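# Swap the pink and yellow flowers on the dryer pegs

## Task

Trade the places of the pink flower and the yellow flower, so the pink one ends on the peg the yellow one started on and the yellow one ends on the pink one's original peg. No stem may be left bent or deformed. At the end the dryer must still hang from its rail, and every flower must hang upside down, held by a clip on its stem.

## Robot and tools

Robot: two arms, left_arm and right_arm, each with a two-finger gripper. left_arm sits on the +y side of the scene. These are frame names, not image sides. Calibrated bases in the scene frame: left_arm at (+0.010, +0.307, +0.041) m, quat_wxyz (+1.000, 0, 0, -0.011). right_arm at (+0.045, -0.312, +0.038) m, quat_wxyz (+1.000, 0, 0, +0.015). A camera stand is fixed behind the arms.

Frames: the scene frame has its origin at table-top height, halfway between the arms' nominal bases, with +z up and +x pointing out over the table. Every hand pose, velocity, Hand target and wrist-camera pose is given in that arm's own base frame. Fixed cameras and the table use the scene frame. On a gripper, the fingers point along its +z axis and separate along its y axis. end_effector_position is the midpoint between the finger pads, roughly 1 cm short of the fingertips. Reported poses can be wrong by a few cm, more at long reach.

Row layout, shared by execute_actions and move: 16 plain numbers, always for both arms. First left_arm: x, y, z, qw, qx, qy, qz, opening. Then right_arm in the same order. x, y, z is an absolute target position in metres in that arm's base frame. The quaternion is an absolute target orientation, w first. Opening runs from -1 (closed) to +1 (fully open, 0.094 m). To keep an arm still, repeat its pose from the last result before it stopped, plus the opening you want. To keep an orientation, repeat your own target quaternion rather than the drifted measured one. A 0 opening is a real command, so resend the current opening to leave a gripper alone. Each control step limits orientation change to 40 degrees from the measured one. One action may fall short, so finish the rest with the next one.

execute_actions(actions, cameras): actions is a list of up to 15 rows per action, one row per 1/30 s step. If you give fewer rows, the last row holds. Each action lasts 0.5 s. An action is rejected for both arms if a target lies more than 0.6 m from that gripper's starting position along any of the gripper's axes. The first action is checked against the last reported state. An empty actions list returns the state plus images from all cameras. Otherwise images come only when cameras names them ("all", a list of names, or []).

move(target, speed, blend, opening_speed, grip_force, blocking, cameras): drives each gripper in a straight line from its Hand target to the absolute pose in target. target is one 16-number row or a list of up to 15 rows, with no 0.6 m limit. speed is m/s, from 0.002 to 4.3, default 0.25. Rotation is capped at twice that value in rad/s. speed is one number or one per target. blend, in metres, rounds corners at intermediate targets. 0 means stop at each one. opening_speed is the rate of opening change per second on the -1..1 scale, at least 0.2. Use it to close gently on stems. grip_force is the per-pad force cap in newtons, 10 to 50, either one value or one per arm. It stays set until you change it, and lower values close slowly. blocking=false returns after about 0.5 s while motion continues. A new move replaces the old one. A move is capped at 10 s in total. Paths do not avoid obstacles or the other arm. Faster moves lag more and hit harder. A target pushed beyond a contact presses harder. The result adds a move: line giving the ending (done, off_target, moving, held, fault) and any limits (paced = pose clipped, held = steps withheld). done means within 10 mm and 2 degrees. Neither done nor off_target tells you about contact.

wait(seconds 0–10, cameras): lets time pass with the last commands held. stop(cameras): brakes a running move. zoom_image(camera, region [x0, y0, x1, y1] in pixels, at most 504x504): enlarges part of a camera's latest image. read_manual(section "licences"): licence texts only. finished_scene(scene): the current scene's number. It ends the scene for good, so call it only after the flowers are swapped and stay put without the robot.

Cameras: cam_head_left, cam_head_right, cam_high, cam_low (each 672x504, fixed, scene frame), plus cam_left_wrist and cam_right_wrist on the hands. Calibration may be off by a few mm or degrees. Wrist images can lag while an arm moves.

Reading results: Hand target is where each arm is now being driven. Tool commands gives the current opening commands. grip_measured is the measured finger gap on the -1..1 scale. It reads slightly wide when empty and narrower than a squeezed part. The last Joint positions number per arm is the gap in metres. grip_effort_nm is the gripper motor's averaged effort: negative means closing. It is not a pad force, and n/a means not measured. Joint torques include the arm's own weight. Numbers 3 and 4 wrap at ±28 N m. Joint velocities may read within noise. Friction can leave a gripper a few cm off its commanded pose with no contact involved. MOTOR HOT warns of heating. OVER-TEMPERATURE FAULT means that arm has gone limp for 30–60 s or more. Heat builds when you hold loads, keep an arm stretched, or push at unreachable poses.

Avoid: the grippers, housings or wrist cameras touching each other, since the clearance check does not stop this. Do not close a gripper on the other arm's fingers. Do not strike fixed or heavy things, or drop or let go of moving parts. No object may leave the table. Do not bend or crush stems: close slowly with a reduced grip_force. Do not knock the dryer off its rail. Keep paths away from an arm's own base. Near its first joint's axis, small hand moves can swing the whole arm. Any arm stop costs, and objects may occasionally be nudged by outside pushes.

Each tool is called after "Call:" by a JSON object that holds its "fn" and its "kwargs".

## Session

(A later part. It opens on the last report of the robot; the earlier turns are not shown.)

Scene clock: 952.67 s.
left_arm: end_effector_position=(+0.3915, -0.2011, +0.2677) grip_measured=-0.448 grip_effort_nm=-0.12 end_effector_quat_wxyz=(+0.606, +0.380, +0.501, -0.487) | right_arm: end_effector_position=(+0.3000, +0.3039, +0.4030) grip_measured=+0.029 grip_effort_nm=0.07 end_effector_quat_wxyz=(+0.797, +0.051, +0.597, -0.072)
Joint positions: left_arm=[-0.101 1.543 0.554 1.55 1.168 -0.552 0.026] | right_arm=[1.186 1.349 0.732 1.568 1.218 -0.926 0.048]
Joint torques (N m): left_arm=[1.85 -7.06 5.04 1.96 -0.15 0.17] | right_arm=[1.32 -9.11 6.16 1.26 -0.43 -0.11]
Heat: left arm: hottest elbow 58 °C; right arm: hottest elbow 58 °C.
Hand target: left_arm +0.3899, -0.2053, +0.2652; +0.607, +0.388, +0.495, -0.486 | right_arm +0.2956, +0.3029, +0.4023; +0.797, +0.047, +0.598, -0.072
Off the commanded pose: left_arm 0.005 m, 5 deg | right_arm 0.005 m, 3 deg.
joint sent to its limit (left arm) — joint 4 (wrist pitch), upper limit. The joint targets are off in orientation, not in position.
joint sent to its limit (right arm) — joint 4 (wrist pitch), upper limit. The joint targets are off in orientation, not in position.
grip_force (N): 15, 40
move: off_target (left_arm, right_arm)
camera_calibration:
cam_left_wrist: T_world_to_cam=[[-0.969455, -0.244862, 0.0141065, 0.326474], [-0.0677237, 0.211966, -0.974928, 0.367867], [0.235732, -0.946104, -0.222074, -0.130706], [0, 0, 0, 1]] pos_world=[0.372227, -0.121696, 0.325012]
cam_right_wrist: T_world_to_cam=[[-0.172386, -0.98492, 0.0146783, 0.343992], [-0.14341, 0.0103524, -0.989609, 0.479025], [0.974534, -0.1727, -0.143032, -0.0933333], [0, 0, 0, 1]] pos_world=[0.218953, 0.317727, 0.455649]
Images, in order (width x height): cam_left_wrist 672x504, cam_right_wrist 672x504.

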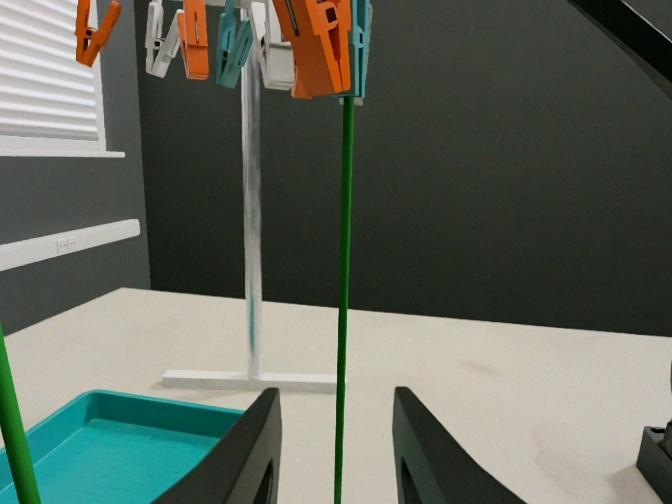

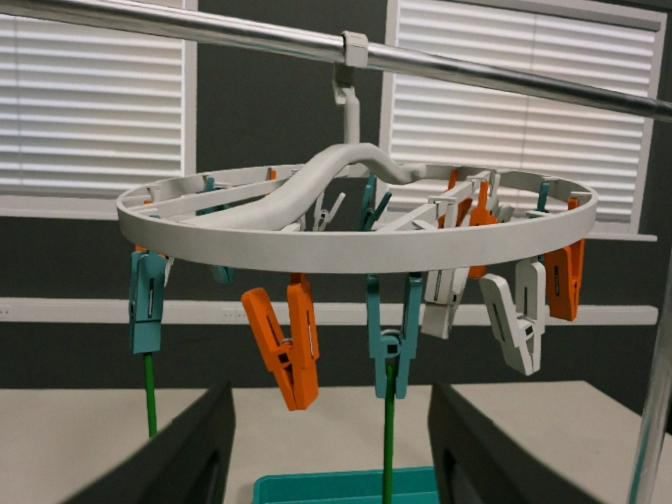

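Call:
{"fn": "move", "kwargs": {"target": [[0.390, -0.205, 0.265, 0.6162, 0.3828, 0.4644, -0.5080, -0.45, 0.354, 0.270, 0.416, 0.8046, 0.0614, 0.5846, -0.0846, -0.10], [0.390, -0.205, 0.265, 0.6162, 0.3828, 0.4644, -0.5080, -0.45, 0.4085, 0.2605, 0.422, 0.8046, 0.0614, 0.5846, -0.0846, -0.10]], "speed": [0.1, 0.08], "blend": [0.01, 0], "cameras": ["cam_right_wrist", "cam_left_wrist"]}}

Call:
{"fn": "zoom_image", "kwargs": {"camera": "cam_right_wrist", "region": [180, 284, 500, 504]}}

Scene clock: 969.90 s.
left_arm: end_effector_position=(+0.3915, -0.2011, +0.2677) grip_measured=-0.448 grip_effort_nm=-0.12 end_effector_quat_wxyz=(+0.607, +0.380, +0.501, -0.486) | right_arm: end_effector_position=(+0.4004, +0.2574, +0.3998) grip_measured=-0.099 grip_effort_nm=-0.08 end_effector_quat_wxyz=(+0.797, +0.041, +0.594, -0.098)
Joint positions: left_arm=[-0.101 1.543 0.554 1.55 1.168 -0.551 0.026] | right_arm=[0.885 1.307 0.742 1.134 1.002 -0.548 0.042]
Joint torques (N m): left_arm=[1.85 -7 5.05 1.95 -0.15 0.17] | right_arm=[-0.03 -8.59 11.4 1.02 -0.39 0.19]
Heat: left arm: hottest elbow 56 °C; right arm: hottest elbow 54 °C.
Hand target: left_arm +0.3899, -0.2053, +0.2652; +0.607, +0.388, +0.495, -0.486 | right_arm +0.4074, +0.2597, +0.4216; +0.805, +0.061, +0.584, -0.085
Off the commanded pose: left_arm 0.005 m, 5 deg | right_arm 0.024 m, 3 deg.
joint sent to its limit (left arm) — joint 4 (wrist pitch), upper limit. The joint targets are off in orientation, not in position.
grip_force (N): 15, 40
move: off_target (left_arm, right_arm)
camera_calibration:
cam_left_wrist: T_world_to_cam=[[-0.969427, -0.245018, 0.0133522, 0.326568], [-0.067044, 0.212134, -0.974938, 0.367652], [0.236045, -0.946026, -0.222075, -0.130884], [0, 0, 0, 1]] pos_world=[0.372127, -0.121796, 0.325011]
cam_right_wrist: T_world_to_cam=[[-0.202233, -0.977415, 0.0613319, 0.306994], [-0.142459, -0.0325997, -0.989264, 0.501242], [0.968921, -0.208799, -0.132649, -0.192403], [0, 0, 0, 1]] pos_world=[0.319914, 0.276227, 0.45151]
Images, in order (width x height): cam_left_wrist 672x504, cam_right_wrist 672x504.

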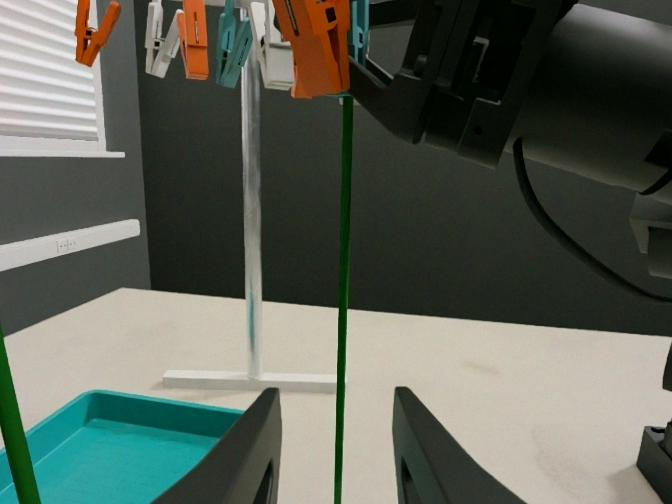

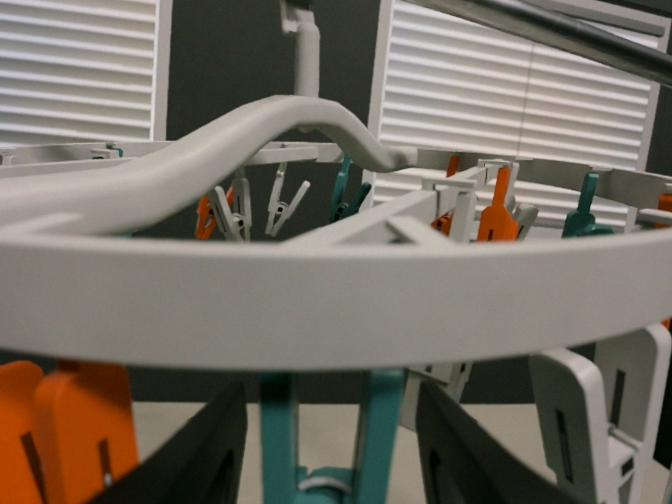

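Scaled by 1.575 from the camera's 672x504 image, which has a finer 960x720 frame.

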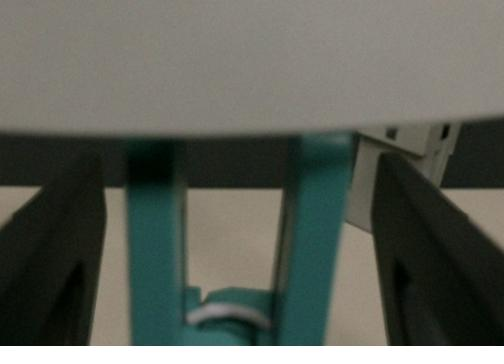

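Call:
{"fn": "move", "kwargs": {"target": [0.390, -0.205, 0.265, 0.6162, 0.3828, 0.4644, -0.5080, -0.45, 0.3955, 0.2615, 0.431, 0.8046, 0.0614, 0.5846, -0.0846, -0.10], "speed": 0.06, "cameras": ["cam_right_wrist"]}}

Scene clock: 977.70 s.
left_arm: end_effector_position=(+0.3915, -0.2011, +0.2677) grip_measured=-0.448 grip_effort_nm=-0.12 end_effector_quat_wxyz=(+0.607, +0.380, +0.501, -0.486) | right_arm: end_effector_position=(+0.3952, +0.2543, +0.4057) grip_measured=-0.099 grip_effort_nm=-0.07 end_effector_quat_wxyz=(+0.797, +0.051, +0.594, -0.095)
Joint positions: left_arm=[-0.101 1.543 0.554 1.55 1.168 -0.551 0.026] | right_arm=[0.894 1.289 0.742 1.132 1.02 -0.548 0.042]
Joint torques (N m): left_arm=[1.85 -7 5.05 1.96 -0.14 0.17] | right_arm=[1.38 -9.35 11.17 0.98 -0.22 -0.08]
Heat: left arm: hottest elbow 55 °C; right arm: hottest elbow 54 °C.
Hand target: left_arm +0.3899, -0.2053, +0.2652; +0.607, +0.388, +0.495, -0.486 | right_arm +0.3946, +0.2606, +0.4307; +0.805, +0.061, +0.585, -0.084
Off the commanded pose: left_arm 0.005 m, 5 deg | right_arm 0.026 m, 2 deg.
joint sent to its limit (left arm) — joint 4 (wrist pitch), upper limit. The joint targets are off in orientation, not in position.
grip_force (N): 15, 40
move: off_target (left_arm, right_arm)
camera_calibration:
cam_right_wrist: T_world_to_cam=[[-0.208703, -0.977065, 0.042268, 0.312803], [-0.1401, -0.0129042, -0.990053, 0.500645], [0.967892, -0.212549, -0.134194, -0.185229], [0, 0, 0, 1]] pos_world=[0.314705, 0.272719, 0.457587]
Images, in order (width x height): cam_right_wrist 672x504.

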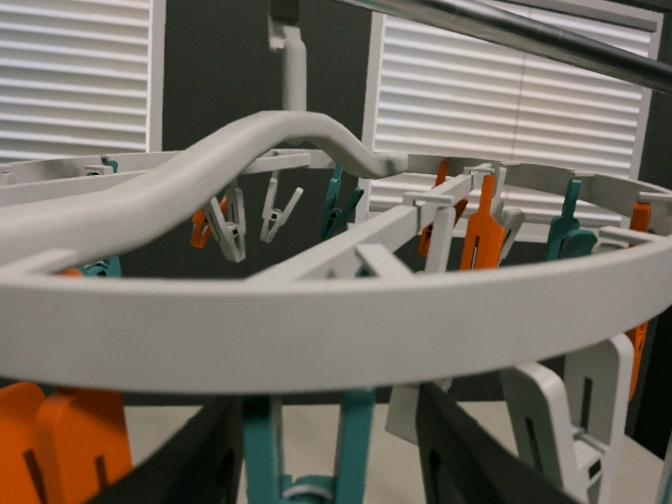

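Call:
{"fn": "move", "kwargs": {"target": [0.390, -0.205, 0.265, 0.6162, 0.3828, 0.4644, -0.5080, -0.45, 0.3955, 0.2675, 0.431, 0.8046, 0.0614, 0.5846, -0.0846, -0.10], "speed": 0.05, "cameras": ["cam_right_wrist"]}}

Scene clock: 983.07 s.
left_arm: end_effector_position=(+0.3915, -0.2011, +0.2677) grip_measured=-0.448 grip_effort_nm=-0.12 end_effector_quat_wxyz=(+0.607, +0.380, +0.501, -0.486) | right_arm: end_effector_position=(+0.3932, +0.2576, +0.4088) grip_measured=-0.099 grip_effort_nm=-0.08 end_effector_quat_wxyz=(+0.797, +0.051, +0.594, -0.094)
Joint positions: left_arm=[-0.101 1.543 0.554 1.55 1.168 -0.551 0.026] | right_arm=[0.904 1.289 0.75 1.132 1.028 -0.555 0.042]
Joint torques (N m): left_arm=[1.9 -7 5.05 1.95 -0.15 0.17] | right_arm=[1.44 -7.94 11.45 1.48 -0.23 -0.09]
Heat: left arm: hottest elbow 55 °C; right arm: hottest elbow 54 °C.
Hand target: left_arm +0.3899, -0.2053, +0.2652; +0.607, +0.388, +0.495, -0.486 | right_arm +0.3945, +0.2666, +0.4306; +0.804, +0.061, +0.585, -0.084
Off the commanded pose: left_arm 0.005 m, 5 deg | right_arm 0.024 m, 2 deg.
joint sent to its limit (left arm) — joint 4 (wrist pitch), upper limit. The joint targets are off in orientation, not in position.
grip_force (N): 15, 40
move: off_target (left_arm, right_arm)
camera_calibration:
cam_right_wrist: T_world_to_cam=[[-0.207772, -0.977377, 0.0395706, 0.316202], [-0.140071, -0.0103088, -0.990088, 0.502747], [0.968097, -0.211255, -0.13476, -0.182304], [0, 0, 0, 1]] pos_world=[0.312606, 0.275719, 0.460683]
Images, in order (width x height): cam_right_wrist 672x504.

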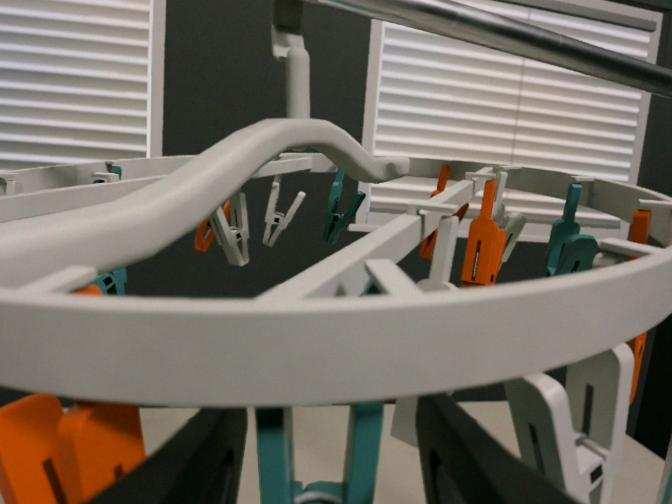

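Call:
{"fn": "move", "kwargs": {"target": [0.4205, -0.3290, 0.267, 0.6124, 0.3875, 0.4785, -0.4959, -0.45, 0.3955, 0.2675, 0.431, 0.8046, 0.0614, 0.5846, -0.0846, -0.10], "speed": 0.09, "cameras": ["cam_left_wrist", "cam_right_wrist"]}}

Scene clock: 997.30 s.
left_arm: end_effector_position=(+0.4103, -0.3201, +0.2589) grip_measured=-0.448 grip_effort_nm=-0.12 end_effector_quat_wxyz=(+0.606, +0.382, +0.489, -0.499) | right_arm: end_effector_position=(+0.3932, +0.2576, +0.4088) grip_measured=-0.099 grip_effort_nm=-0.07 end_effector_quat_wxyz=(+0.797, +0.051, +0.594, -0.094)
Joint positions: left_arm=[-0.392 1.642 0.683 1.352 0.922 -0.344 0.026] | right_arm=[0.904 1.289 0.75 1.132 1.028 -0.555 0.042]
Joint torques (N m): left_arm=[1.9 -8.7 8.34 1.14 -0.26 0.16] | right_arm=[1.38 -8.12 11.43 1.44 -0.23 -0.11]
Heat: left arm: hottest elbow 54 °C; right arm: hottest elbow 56 °C.
Hand target: left_arm +0.4198, -0.3286, +0.2670; +0.612, +0.387, +0.478, -0.496 | right_arm +0.3946, +0.2666, +0.4306; +0.805, +0.061, +0.585, -0.084
Off the commanded pose: left_arm 0.016 m, 2 deg | right_arm 0.024 m, 2 deg.
grip_force (N): 15, 40
move: off_target (left_arm, right_arm)
camera_calibration:
cam_left_wrist: T_world_to_cam=[[-0.975563, -0.219358, 0.0125648, 0.326683], [-0.0558933, 0.19246, -0.979712, 0.376047], [0.21249, -0.956473, -0.200017, -0.249204], [0, 0, 0, 1]] pos_world=[0.392672, -0.23907, 0.314468]
cam_right_wrist: T_world_to_cam=[[-0.207902, -0.977331, 0.040005, 0.316128], [-0.140164, -0.0107102, -0.99007, 0.50288], [0.968055, -0.211445, -0.13476, -0.182218], [0, 0, 0, 1]] pos_world=[0.312606, 0.275819, 0.460684]
Images, in order (width x height): cam_left_wrist 672x504, cam_right_wrist 672x504.

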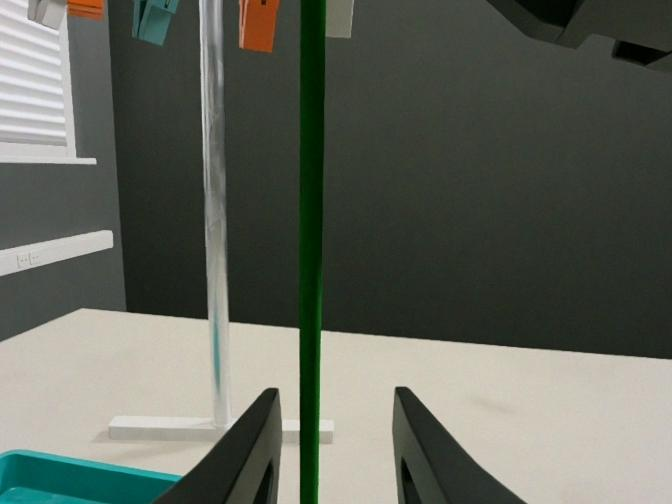

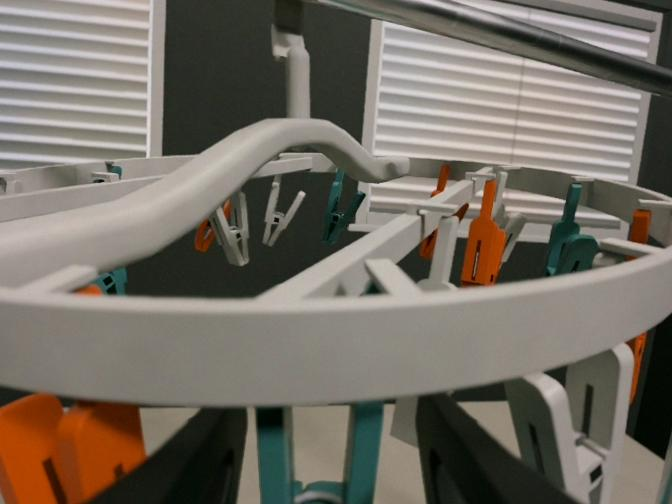

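Call:
{"fn": "move", "kwargs": {"target": [0.4278, -0.3300, 0.267, 0.6124, 0.3875, 0.4785, -0.4959, -0.45, 0.3955, 0.2675, 0.431, 0.8046, 0.0614, 0.5846, -0.0846, -0.10], "speed": 0.05, "cameras": ["cam_left_wrist"]}}

Scene clock: 1003.37 s.
left_arm: end_effector_position=(+0.4168, -0.3228, +0.2593) grip_measured=-0.448 grip_effort_nm=-0.12 end_effector_quat_wxyz=(+0.607, +0.382, +0.488, -0.498) | right_arm: end_effector_position=(+0.3932, +0.2576, +0.4088) grip_measured=-0.099 grip_effort_nm=-0.08 end_effector_quat_wxyz=(+0.797, +0.051, +0.594, -0.094)
Joint positions: left_arm=[-0.392 1.656 0.703 1.348 0.922 -0.343 0.026] | right_arm=[0.904 1.289 0.75 1.132 1.028 -0.555 0.042]
Joint torques (N m): left_arm=[2.26 -8.94 8.4 1.2 -0.11 0.14] | right_arm=[1.55 -8.12 11.47 1.37 -0.23 -0.11]
Heat: left arm: hottest elbow 54 °C; right arm: hottest elbow 56 °C.
Hand target: left_arm +0.4271, -0.3296, +0.2672; +0.613, +0.387, +0.478, -0.496 | right_arm +0.3946, +0.2666, +0.4306; +0.805, +0.061, +0.585, -0.084
Off the commanded pose: left_arm 0.015 m, 1 deg | right_arm 0.024 m, 2 deg.
grip_force (N): 15, 40
move: off_target (left_arm, right_arm)
camera_calibration:
cam_left_wrist: T_world_to_cam=[[-0.975561, -0.219506, 0.00990801, 0.333057], [-0.0530949, 0.191737, -0.980009, 0.375893], [0.213218, -0.956585, -0.198705, -0.253721], [0, 0, 0, 1]] pos_world=[0.398973, -0.24167, 0.314663]
Images, in order (width x height): cam_left_wrist 672x504.

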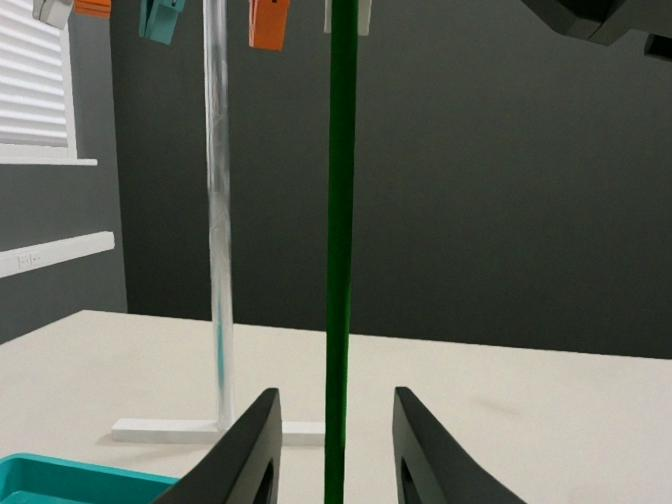

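Call:
{"fn": "move", "kwargs": {"target": [0.4278, -0.3300, 0.267, 0.6124, 0.3875, 0.4785, -0.4959, -1.0, 0.3955, 0.2675, 0.431, 0.8046, 0.0614, 0.5846, -0.0846, -0.10], "opening_speed": 0.6, "grip_force": [15, 40], "cameras": []}}

Call:
{"fn": "move", "kwargs": {"target": [0.4278, -0.3300, 0.267, 0.6124, 0.3875, 0.4785, -0.4959, -1.0, 0.3955, 0.2675, 0.431, 0.8046, 0.0614, 0.5846, -0.0846, -0.95], "opening_speed": 0.4, "cameras": ["cam_left_wrist", "cam_right_wrist", "cam_low"]}}

Call:
{"fn": "zoom_image", "kwargs": {"camera": "cam_right_wrist", "region": [200, 344, 480, 504]}}

Scene clock: 1011.00 s.
left_arm: end_effector_position=(+0.4168, -0.3228, +0.2593) grip_measured=-0.915 grip_effort_nm=-0.40 end_effector_quat_wxyz=(+0.607, +0.382, +0.488, -0.498) | right_arm: end_effector_position=(+0.3932, +0.2576, +0.4088) grip_measured=-0.099 grip_effort_nm=-0.08 end_effector_quat_wxyz=(+0.797, +0.051, +0.594, -0.094)
Joint positions: left_arm=[-0.392 1.656 0.703 1.348 0.922 -0.343 0.004] | right_arm=[0.904 1.289 0.75 1.132 1.028 -0.555 0.042]
Joint torques (N m): left_arm=[2.2 -8.94 8.39 1.2 -0.11 0.14] | right_arm=[1.44 -7.94 11.44 1.46 -0.23 -0.11]
Heat: left arm: hottest elbow 56 °C; right arm: hottest elbow 57 °C.
Hand target: left_arm +0.4271, -0.3296, +0.2671; +0.612, +0.387, +0.478, -0.496 | right_arm +0.3946, +0.2666, +0.4306; +0.805, +0.061, +0.585, -0.084
Off the commanded pose: left_arm 0.015 m, 1 deg | right_arm 0.024 m, 2 deg.
grip_force (N): 15, 40
move: off_target (left_arm, right_arm)
No camera images: "cameras" was empty.

Scene clock: 1013.33 s.
left_arm: end_effector_position=(+0.4168, -0.3228, +0.2589) grip_measured=-0.915 grip_effort_nm=-0.42 end_effector_quat_wxyz=(+0.606, +0.382, +0.488, -0.498) | right_arm: end_effector_position=(+0.3927, +0.2583, +0.4087) grip_measured=-0.570 grip_effort_nm=-0.85 end_effector_quat_wxyz=(+0.797, +0.051, +0.594, -0.093)
Joint positions: left_arm=[-0.392 1.657 0.703 1.348 0.922 -0.343 0.004] | right_arm=[0.906 1.289 0.75 1.132 1.028 -0.556 0.02]
Joint torques (N m): left_arm=[2.26 -8.94 8.38 1.18 -0.11 0.14] | right_arm=[1.26 -8.06 11.47 1.46 -0.25 -0.12]
Heat: left arm: hottest elbow 56 °C; right arm: hottest elbow 57 °C.
Hand target: left_arm +0.4271, -0.3296, +0.2671; +0.612, +0.387, +0.478, -0.496 | right_arm +0.3945, +0.2666, +0.4306; +0.805, +0.061, +0.585, -0.084
Off the commanded pose: left_arm 0.015 m, 1 deg | right_arm 0.024 m, 2 deg.
grip_force (N): 15, 40
move: off_target (left_arm, right_arm)
camera_calibration:
cam_left_wrist: T_world_to_cam=[[-0.975544, -0.21955, 0.0105287, 0.332922], [-0.0537868, 0.192003, -0.979919, 0.375937], [0.21312, -0.956521, -0.199116, -0.253714], [0, 0, 0, 1]] pos_world=[0.399073, -0.24177, 0.314364]
cam_right_wrist: T_world_to_cam=[[-0.206448, -0.97763, 0.0402352, 0.316036], [-0.140394, -0.0110983, -0.990033, 0.502978], [0.968333, -0.210039, -0.134963, -0.182012], [0, 0, 0, 1]] pos_world=[0.312108, 0.276319, 0.460684]
Images, in order (width x height): cam_low 672x504, cam_left_wrist 672x504, cam_right_wrist 672x504.

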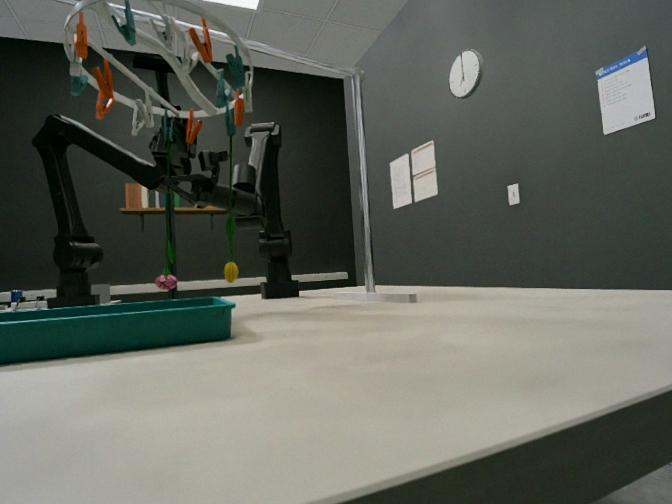

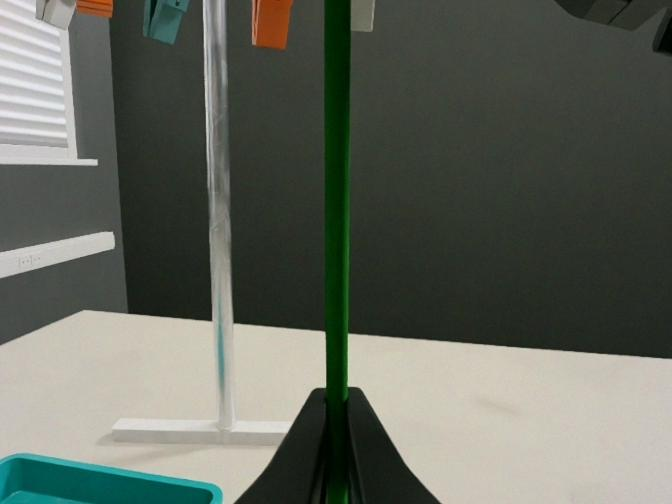

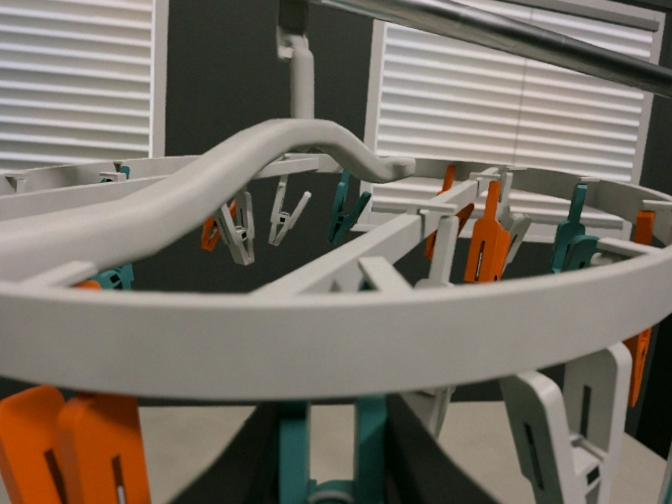

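Scaled by 1.800 from the camera's 672x504 image, which has a finer 960x720 frame.

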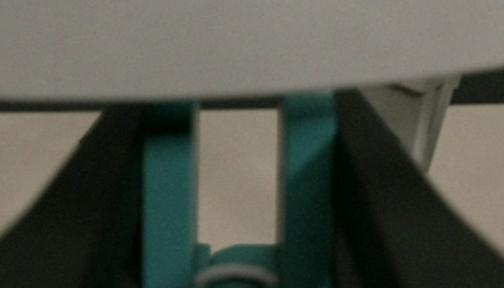

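Call:
{"fn": "move", "kwargs": {"target": [0.4190, -0.3245, 0.222, 0.6124, 0.3875, 0.4785, -0.4959, -1.0, 0.3955, 0.2675, 0.431, 0.8046, 0.0614, 0.5846, -0.0846, -0.95], "speed": 0.06, "cameras": ["cam_left_wrist", "cam_low"]}}

Call:
{"fn": "zoom_image", "kwargs": {"camera": "cam_low", "region": [130, 80, 250, 170]}}

Scene clock: 1016.90 s.
left_arm: end_effector_position=(+0.4200, -0.3244, +0.2253) grip_measured=-0.915 grip_effort_nm=-0.42 end_effector_quat_wxyz=(+0.610, +0.385, +0.483, -0.497) | right_arm: end_effector_position=(+0.3927, +0.2582, +0.4087) grip_measured=-0.570 grip_effort_nm=-0.85 end_effector_quat_wxyz=(+0.797, +0.051, +0.594, -0.094)
Joint positions: left_arm=[-0.392 1.767 0.703 1.471 0.924 -0.342 0.004] | right_arm=[0.906 1.289 0.75 1.132 1.029 -0.556 0.02]
Joint torques (N m): left_arm=[2.55 -9.7 4.56 2.43 -0.05 0.11] | right_arm=[1.32 -8.12 11.52 1.48 -0.26 -0.11]
Heat: left arm: hottest elbow 56 °C; right arm: hottest elbow 57 °C.
Hand target: left_arm +0.4189, -0.3246, +0.2219; +0.612, +0.388, +0.479, -0.496 | right_arm +0.3945, +0.2666, +0.4306; +0.804, +0.061, +0.585, -0.084
Off the commanded pose: left_arm 0.003 m, 1 deg | right_arm 0.024 m, 2 deg.
grip_force (N): 15, 40
move: off_target (right_arm)
camera_calibration:
cam_left_wrist: T_world_to_cam=[[-0.975929, -0.218084, -0.00125497, 0.339354], [-0.0408112, 0.188278, -0.981268, 0.337149], [0.214235, -0.957596, -0.192646, -0.26483], [0, 0, 0, 1]] pos_world=[0.401681, -0.24307, 0.280241]
Images, in order (width x height): cam_low 672x504, cam_left_wrist 672x504.

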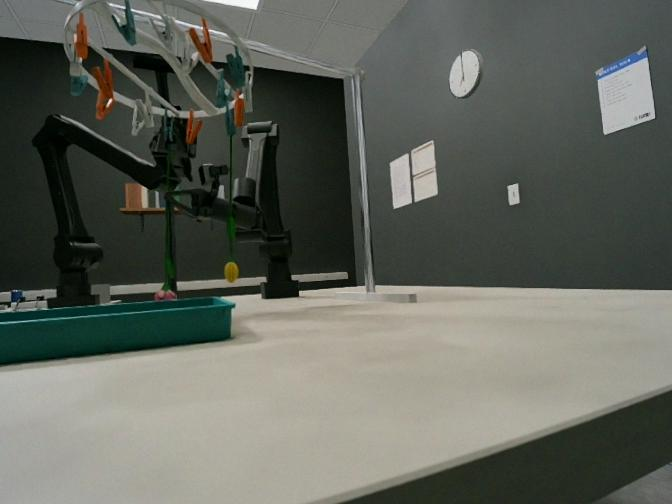

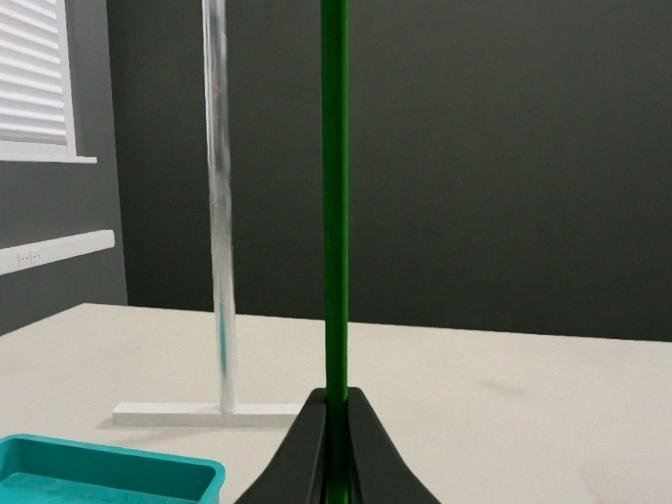

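Scaled by 4.200 from the camera's 672x504 image, which has a finer 960x720 frame.

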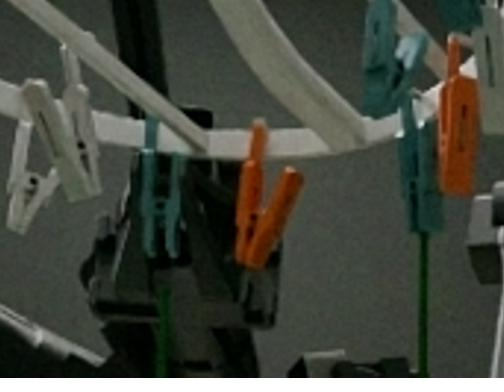

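Call:
{"fn": "move", "kwargs": {"target": [[0.402, -0.238, 0.226, 0.6124, 0.3875, 0.4785, -0.4959, -1.0, 0.3955, 0.2675, 0.431, 0.8046, 0.0614, 0.5846, -0.0846, -0.10], [0.402, -0.238, 0.226, 0.6124, 0.3875, 0.4785, -0.4959, -1.0, 0.318, 0.277, 0.400, 0.8046, 0.0614, 0.5846, -0.0846, -0.10], [0.402, -0.238, 0.226, 0.6124, 0.3875, 0.4785, -0.4959, -1.0, 0.366, 0.090, 0.395, 0.7694, -0.1816, 0.5590, 0.2500, 0.03]], "speed": [0.1, 0.1, 0.15], "blend": [0, 0.02, 0], "opening_speed": 0.5, "cameras": ["cam_left_wrist", "cam_right_wrist", "cam_high"]}}

Scene clock: 1042.83 s.
left_arm: end_effector_position=(+0.4037, -0.2429, +0.2160) grip_measured=-0.915 grip_effort_nm=-0.42 end_effector_quat_wxyz=(+0.596, +0.391, +0.504, -0.488) | right_arm: end_effector_position=(+0.3637, +0.0934, +0.3903) grip_measured=+0.028 grip_effort_nm=0.07 end_effector_quat_wxyz=(+0.766, -0.186, +0.563, +0.249)
Joint positions: left_arm=[-0.204 1.704 0.584 1.548 1.105 -0.414 0.004] | right_arm=[-0.019 0.791 0.427 0.738 -0.618 0.218 0.048]
Joint torques (N m): left_arm=[3.25 -10.81 4.01 2.24 -0.09 -0.06] | right_arm=[-0.15 -0.21 9.11 2.32 0.04 0.17]
Heat: left arm: hottest elbow 54 °C; right arm: hottest elbow 58 °C.
Hand target: left_arm +0.4021, -0.2384, +0.2262; +0.605, +0.393, +0.495, -0.484 | right_arm +0.3659, +0.0900, +0.3950; +0.769, -0.182, +0.559, +0.250
Off the commanded pose: left_arm 0.011 m, 4 deg | right_arm 0.006 m, 1 deg.
joint sent to its limit (left arm) — joint 4 (wrist pitch), upper limit. The joint targets are off in orientation, not in position.
grip_force (N): 15, 40
move: off_target (left_arm)
camera_calibration:
cam_left_wrist: T_world_to_cam=[[-0.974192, -0.22525, 0.0145939, 0.335325], [-0.0689211, 0.235266, -0.969484, 0.332177], [0.214943, -0.945469, -0.244719, -0.171176], [0, 0, 0, 1]] pos_world=[0.386358, -0.16446, 0.275256]
cam_right_wrist: T_world_to_cam=[[0.592228, -0.805624, 0.0153467, -0.147223], [-0.0923003, -0.0867476, -0.991945, 0.469223], [0.800466, 0.586042, -0.125734, -0.207916], [0, 0, 0, 1]] pos_world=[0.296929, 0.0439449, 0.441561]
Images, in order (width x height): cam_high 672x504, cam_left_wrist 672x504, cam_right_wrist 672x504.

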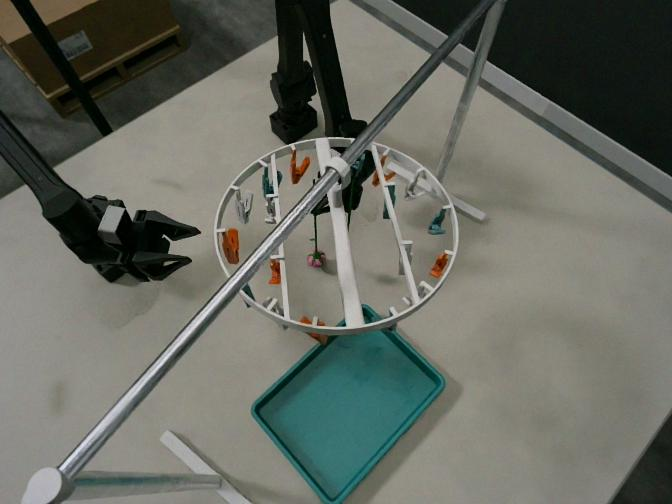

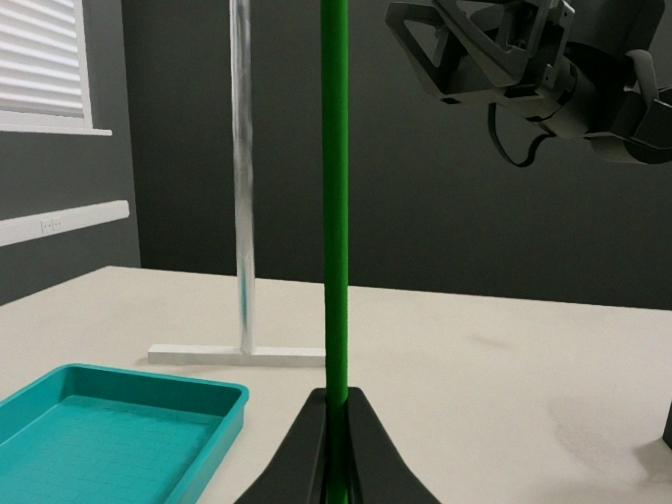

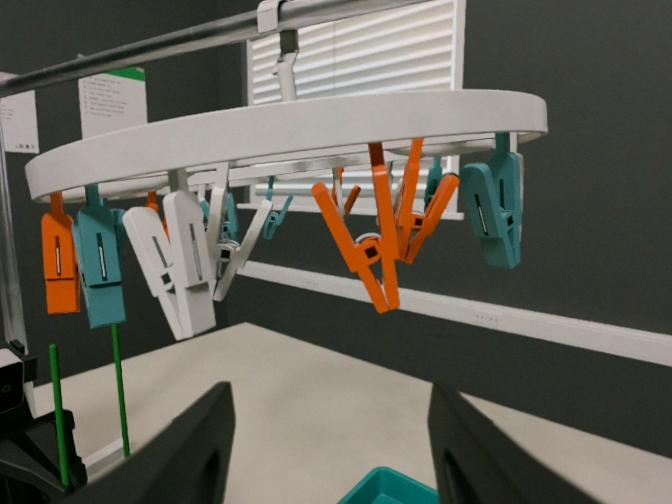

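Call:
{"fn": "zoom_image", "kwargs": {"camera": "cam_right_wrist", "region": [290, 130, 430, 330]}}

Scaled by 2.520 from the camera's 672x504 image, which has a finer 960x720 frame.

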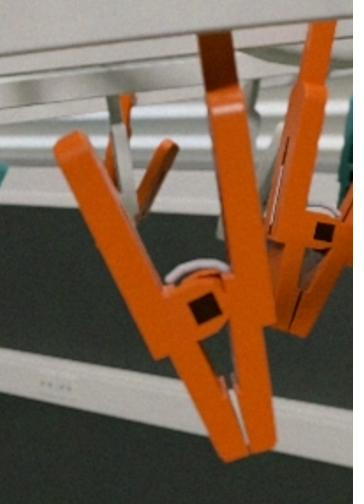

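Call:
{"fn": "move", "kwargs": {"target": [[0.372, -0.265, 0.245, 0.7120, 0.2837, 0.5372, -0.3485, -1.0, 0.385, 0.103, 0.430, 0.7757, -0.1669, 0.5636, 0.2298, 0.03], [0.362, -0.360, 0.250, 0.7749, 0.1456, 0.5839, -0.1932, -1.0, 0.4475, 0.1425, 0.4725, 0.7757, -0.1669, 0.5636, 0.2298, 0.03]], "speed": [0.1, 0.1], "blend": [0.02, 0], "cameras": ["cam_left_wrist", "cam_right_wrist"]}}

Call:
{"fn": "zoom_image", "kwargs": {"camera": "cam_right_wrist", "region": [200, 284, 480, 504]}}

Scene clock: 1063.13 s.
left_arm: end_effector_position=(+0.3572, -0.3469, +0.2380) grip_measured=-0.915 grip_effort_nm=-0.42 end_effector_quat_wxyz=(+0.767, +0.149, +0.596, -0.188) | right_arm: end_effector_position=(+0.4411, +0.1364, +0.4422) grip_measured=+0.029 grip_effort_nm=0.08 end_effector_quat_wxyz=(+0.763, -0.158, +0.582, +0.234)
Joint positions: left_arm=[-0.91 1.555 0.487 1.339 -0.41 0.115 0.004] | right_arm=[0.158 0.977 0.687 0.589 -0.388 0.149 0.048]
Joint torques (N m): left_arm=[1.9 -7 7.72 2.17 -0.01 0.17] | right_arm=[1.44 -3.66 13.31 1.46 0.16 -0.12]
Heat: left arm: hottest elbow 53 °C; right arm: hottest elbow 58 °C.
Hand target: left_arm +0.3614, -0.3593, +0.2499; +0.775, +0.145, +0.584, -0.193 | right_arm +0.4455, +0.1417, +0.4718; +0.776, -0.167, +0.563, +0.230
Off the commanded pose: left_arm 0.018 m, 2 deg | right_arm 0.032 m, 3 deg.
grip_force (N): 15, 40
move: off_target (left_arm, right_arm)
camera_calibration:
cam_left_wrist: T_world_to_cam=[[-0.458311, -0.888638, -0.016532, -0.140695], [-0.156891, 0.099196, -0.982622, 0.362113], [0.874835, -0.447753, -0.184882, -0.331468], [0, 0, 0, 1]] pos_world=[0.28231, -0.309363, 0.292212]
cam_right_wrist: T_world_to_cam=[[0.542916, -0.839508, -0.0216273, -0.116476], [-0.13898, -0.0644218, -0.988198, 0.547398], [0.828207, 0.539514, -0.151651, -0.283008], [0, 0, 0, 1]] pos_world=[0.373704, 0.0901686, 0.4955]
Images, in order (width x height): cam_left_wrist 672x504, cam_right_wrist 672x504.

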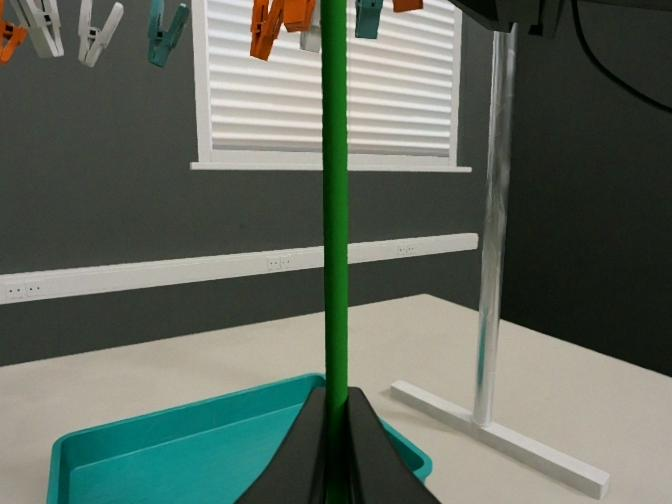

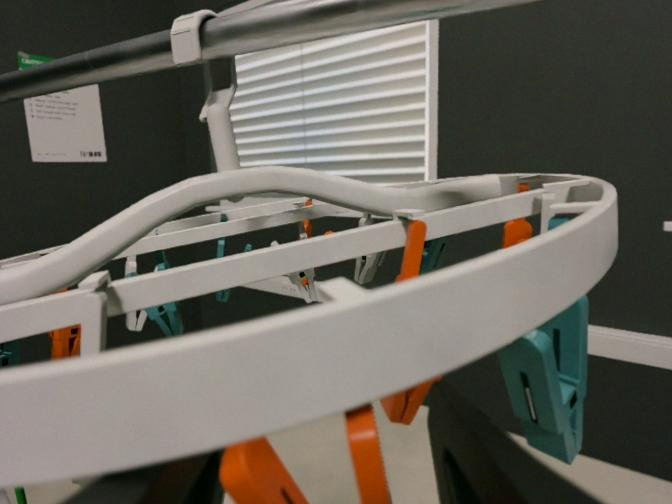

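Scaled by 1.800 from the camera's 672x504 image, which has a finer 960x720 frame.

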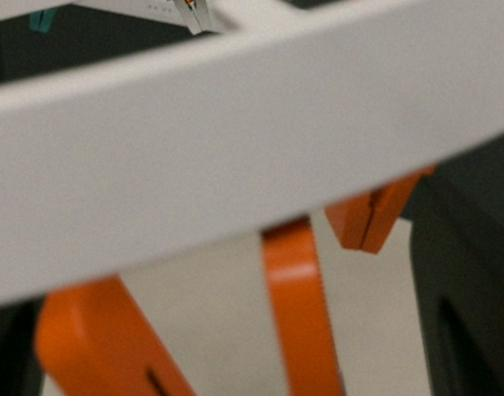

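Call:
{"fn": "move", "kwargs": {"target": [[0.362, -0.360, 0.250, 0.7749, 0.1456, 0.5839, -0.1932, -1.0, 0.412, 0.122, 0.447, 0.7757, -0.1669, 0.5636, 0.2298, 0.12], [0.362, -0.360, 0.250, 0.7749, 0.1456, 0.5839, -0.1932, -1.0, 0.4475, 0.1455, 0.4665, 0.7757, -0.1669, 0.5636, 0.2298, 0.12]], "speed": [0.08, 0.08], "cameras": ["cam_right_wrist"]}}

Call:
{"fn": "zoom_image", "kwargs": {"camera": "cam_right_wrist", "region": [180, 284, 480, 504]}}

Scene clock: 1080.13 s.
left_arm: end_effector_position=(+0.3572, -0.3469, +0.2380) grip_measured=-0.915 grip_effort_nm=-0.42 end_effector_quat_wxyz=(+0.767, +0.149, +0.596, -0.188) | right_arm: end_effector_position=(+0.4416, +0.1397, +0.4341) grip_measured=+0.119 grip_effort_nm=0.08 end_effector_quat_wxyz=(+0.759, -0.157, +0.587, +0.234)
Joint positions: left_arm=[-0.91 1.555 0.487 1.339 -0.41 0.116 0.004] | right_arm=[0.168 0.983 0.676 0.594 -0.379 0.146 0.053]
Joint torques (N m): left_arm=[1.85 -7 7.73 2.17 0 0.16] | right_arm=[1.44 -3.9 13.15 2 0.15 -0.12]
Heat: left arm: hottest elbow 54 °C; right arm: hottest elbow 58 °C.
Hand target: left_arm +0.3614, -0.3594, +0.2499; +0.775, +0.146, +0.584, -0.193 | right_arm +0.4454, +0.1447, +0.4658; +0.776, -0.167, +0.564, +0.230
Off the commanded pose: left_arm 0.018 m, 2 deg | right_arm 0.033 m, 3 deg.
grip_force (N): 15, 40
move: off_target (left_arm, right_arm)
camera_calibration:
cam_right_wrist: T_world_to_cam=[[0.543215, -0.839201, -0.0256926, -0.112585], [-0.149898, -0.0668288, -0.98644, 0.544118], [0.826104, 0.5397, -0.162097, -0.281061], [0, 0, 0, 1]] pos_world=[0.374906, 0.0935699, 0.488288]
Images, in order (width x height): cam_right_wrist 672x504.

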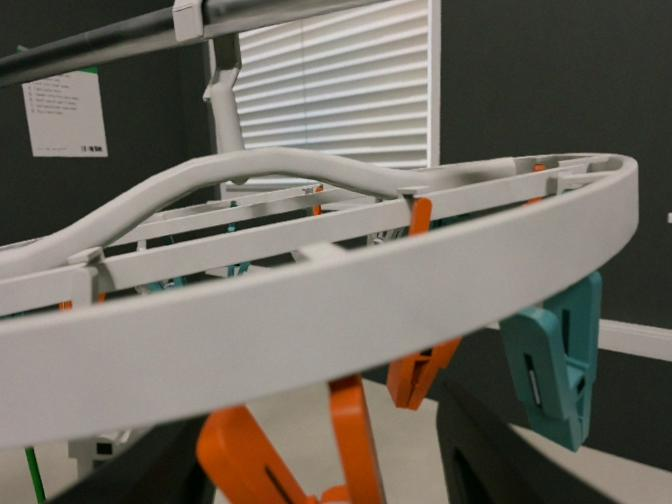

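Scaled by 1.680 from the camera's 672x504 image, which has a finer 960x720 frame.

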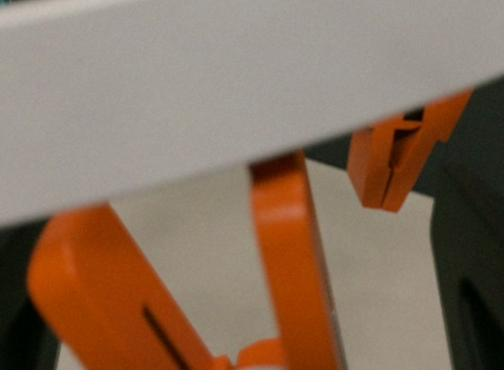

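Call:
{"fn": "move", "kwargs": {"target": [[0.362, -0.360, 0.250, 0.7749, 0.1456, 0.5839, -0.1932, -1.0, 0.412, 0.126, 0.444, 0.7757, -0.1669, 0.5636, 0.2298, 0.2], [0.362, -0.360, 0.250, 0.7749, 0.1456, 0.5839, -0.1932, -1.0, 0.4477, 0.1490, 0.4635, 0.7757, -0.1669, 0.5636, 0.2298, 0.2]], "speed": [0.08, 0.08], "cameras": ["cam_right_wrist"]}}

Call:
{"fn": "zoom_image", "kwargs": {"camera": "cam_right_wrist", "region": [180, 284, 480, 504]}}

Scene clock: 1094.10 s.
left_arm: end_effector_position=(+0.3572, -0.3469, +0.2380) grip_measured=-0.915 grip_effort_nm=-0.42 end_effector_quat_wxyz=(+0.767, +0.149, +0.596, -0.188) | right_arm: end_effector_position=(+0.4417, +0.1432, +0.4313) grip_measured=+0.199 grip_effort_nm=0.07 end_effector_quat_wxyz=(+0.759, -0.158, +0.586, +0.234)
Joint positions: left_arm=[-0.91 1.555 0.487 1.339 -0.41 0.116 0.004] | right_arm=[0.179 0.989 0.671 0.603 -0.369 0.142 0.056]
Joint torques (N m): left_arm=[1.85 -7.06 7.72 2.18 0.01 0.16] | right_arm=[1.2 -3.9 13.15 1.99 0.16 -0.11]
Heat: left arm: hottest elbow 55 °C; right arm: hottest elbow 58 °C.
Hand target: left_arm +0.3614, -0.3594, +0.2499; +0.775, +0.146, +0.584, -0.193 | right_arm +0.4457, +0.1483, +0.4627; +0.776, -0.167, +0.564, +0.230
Off the commanded pose: left_arm 0.018 m, 2 deg | right_arm 0.033 m, 3 deg.
grip_force (N): 15, 40
move: off_target (left_arm, right_arm)
camera_calibration:
cam_right_wrist: T_world_to_cam=[[0.543331, -0.839146, -0.0249854, -0.110196], [-0.14919, -0.0672241, -0.986521, 0.541396], [0.826156, 0.539735, -0.161717, -0.283557], [0, 0, 0, 1]] pos_world=[0.374906, 0.0969701, 0.485489]
Images, in order (width x height): cam_right_wrist 672x504.

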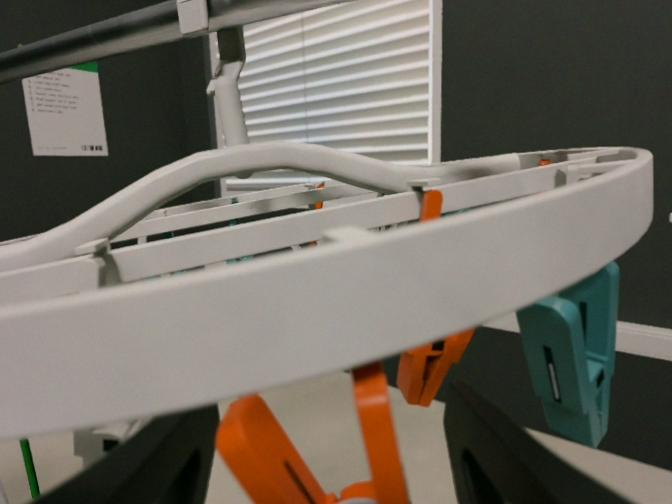

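Scaled by 1.680 from the camera's 672x504 image, which has a finer 960x720 frame.

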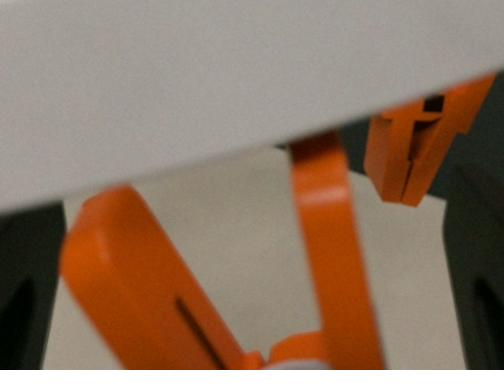

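Call:
{"fn": "move", "kwargs": {"target": [0.362, -0.360, 0.250, 0.7749, 0.1456, 0.5839, -0.1932, -1.0, 0.4477, 0.1490, 0.4635, 0.7757, -0.1669, 0.5636, 0.2298, -0.95], "opening_speed": 0.5, "cameras": ["cam_right_wrist", "cam_left_wrist", "cam_low"]}}

Call:
{"fn": "zoom_image", "kwargs": {"camera": "cam_low", "region": [60, 50, 190, 150]}}

Call:
{"fn": "zoom_image", "kwargs": {"camera": "cam_left_wrist", "region": [220, 0, 480, 130]}}

Scene clock: 1105.03 s.
left_arm: end_effector_position=(+0.3572, -0.3469, +0.2380) grip_measured=-0.915 grip_effort_nm=-0.42 end_effector_quat_wxyz=(+0.767, +0.149, +0.596, -0.188) | right_arm: end_effector_position=(+0.4419, +0.1429, +0.4314) grip_measured=-0.579 grip_effort_nm=-0.83 end_effector_quat_wxyz=(+0.760, -0.157, +0.586, +0.233)
Joint positions: left_arm=[-0.91 1.555 0.487 1.339 -0.41 0.116 0.004] | right_arm=[0.179 0.989 0.671 0.603 -0.367 0.141 0.02]
Joint torques (N m): left_arm=[1.9 -7 7.71 2.18 0.01 0.16] | right_arm=[1.44 -3.96 13.12 1.96 0.11 -0.11]
Heat: left arm: hottest elbow 55 °C; right arm: hottest elbow 59 °C.
Hand target: left_arm +0.3614, -0.3594, +0.2499; +0.775, +0.146, +0.584, -0.193 | right_arm +0.4455, +0.1483, +0.4628; +0.776, -0.167, +0.563, +0.230
Off the commanded pose: left_arm 0.018 m, 2 deg | right_arm 0.033 m, 3 deg.
grip_force (N): 15, 40
move: off_target (left_arm, right_arm)
camera_calibration:
cam_left_wrist: T_world_to_cam=[[-0.458096, -0.888735, -0.017255, -0.140663], [-0.156581, 0.0997866, -0.982611, 0.362214], [0.875003, -0.447429, -0.184871, -0.331464], [0, 0, 0, 1]] pos_world=[0.28231, -0.309463, 0.292211]
cam_right_wrist: T_world_to_cam=[[0.541977, -0.840033, -0.0246028, -0.109927], [-0.148932, -0.0671944, -0.986562, 0.541325], [0.827091, 0.538358, -0.161526, -0.283894], [0, 0, 0, 1]] pos_world=[0.375005, 0.0968682, 0.48549]
Images, in order (width x height): cam_low 672x504, cam_left_wrist 672x504, cam_right_wrist 672x504.

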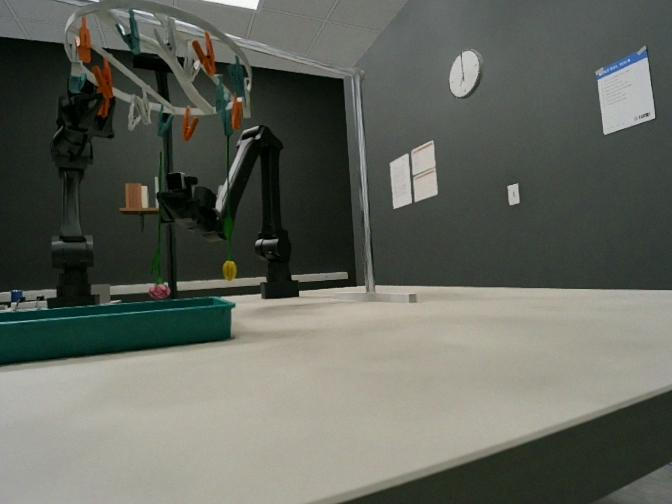

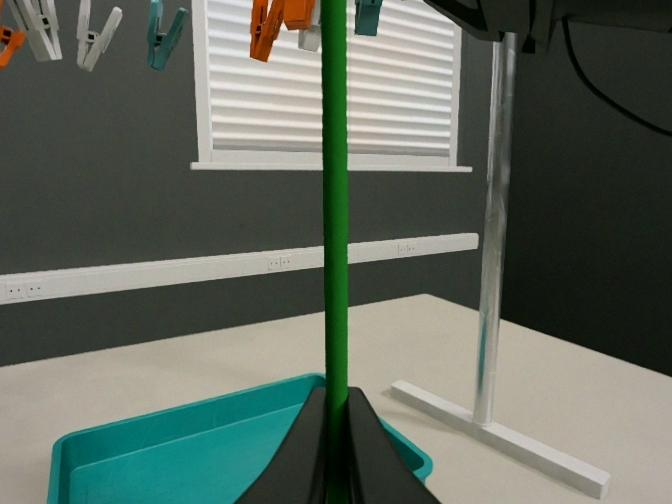

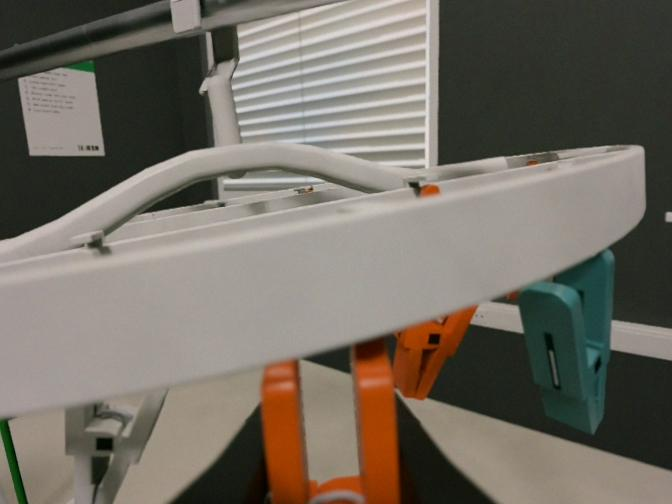

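Scaled by 3.877 from the camera's 672x504 image, which has a finer 960x720 frame.

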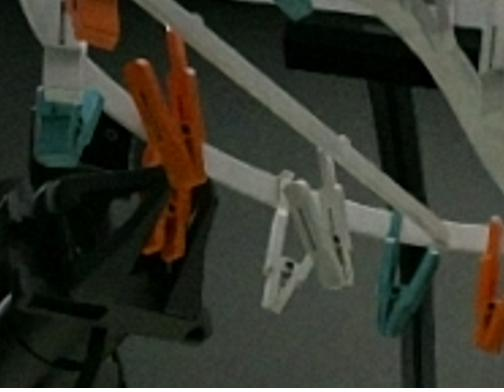

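Scaled by 1.938 from the camera's 672x504 image, which has a finer 960x720 frame.

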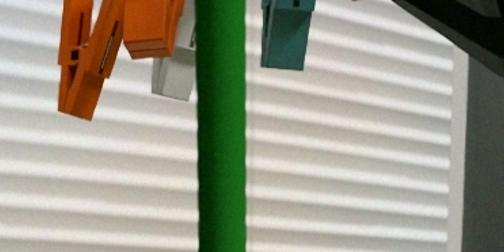

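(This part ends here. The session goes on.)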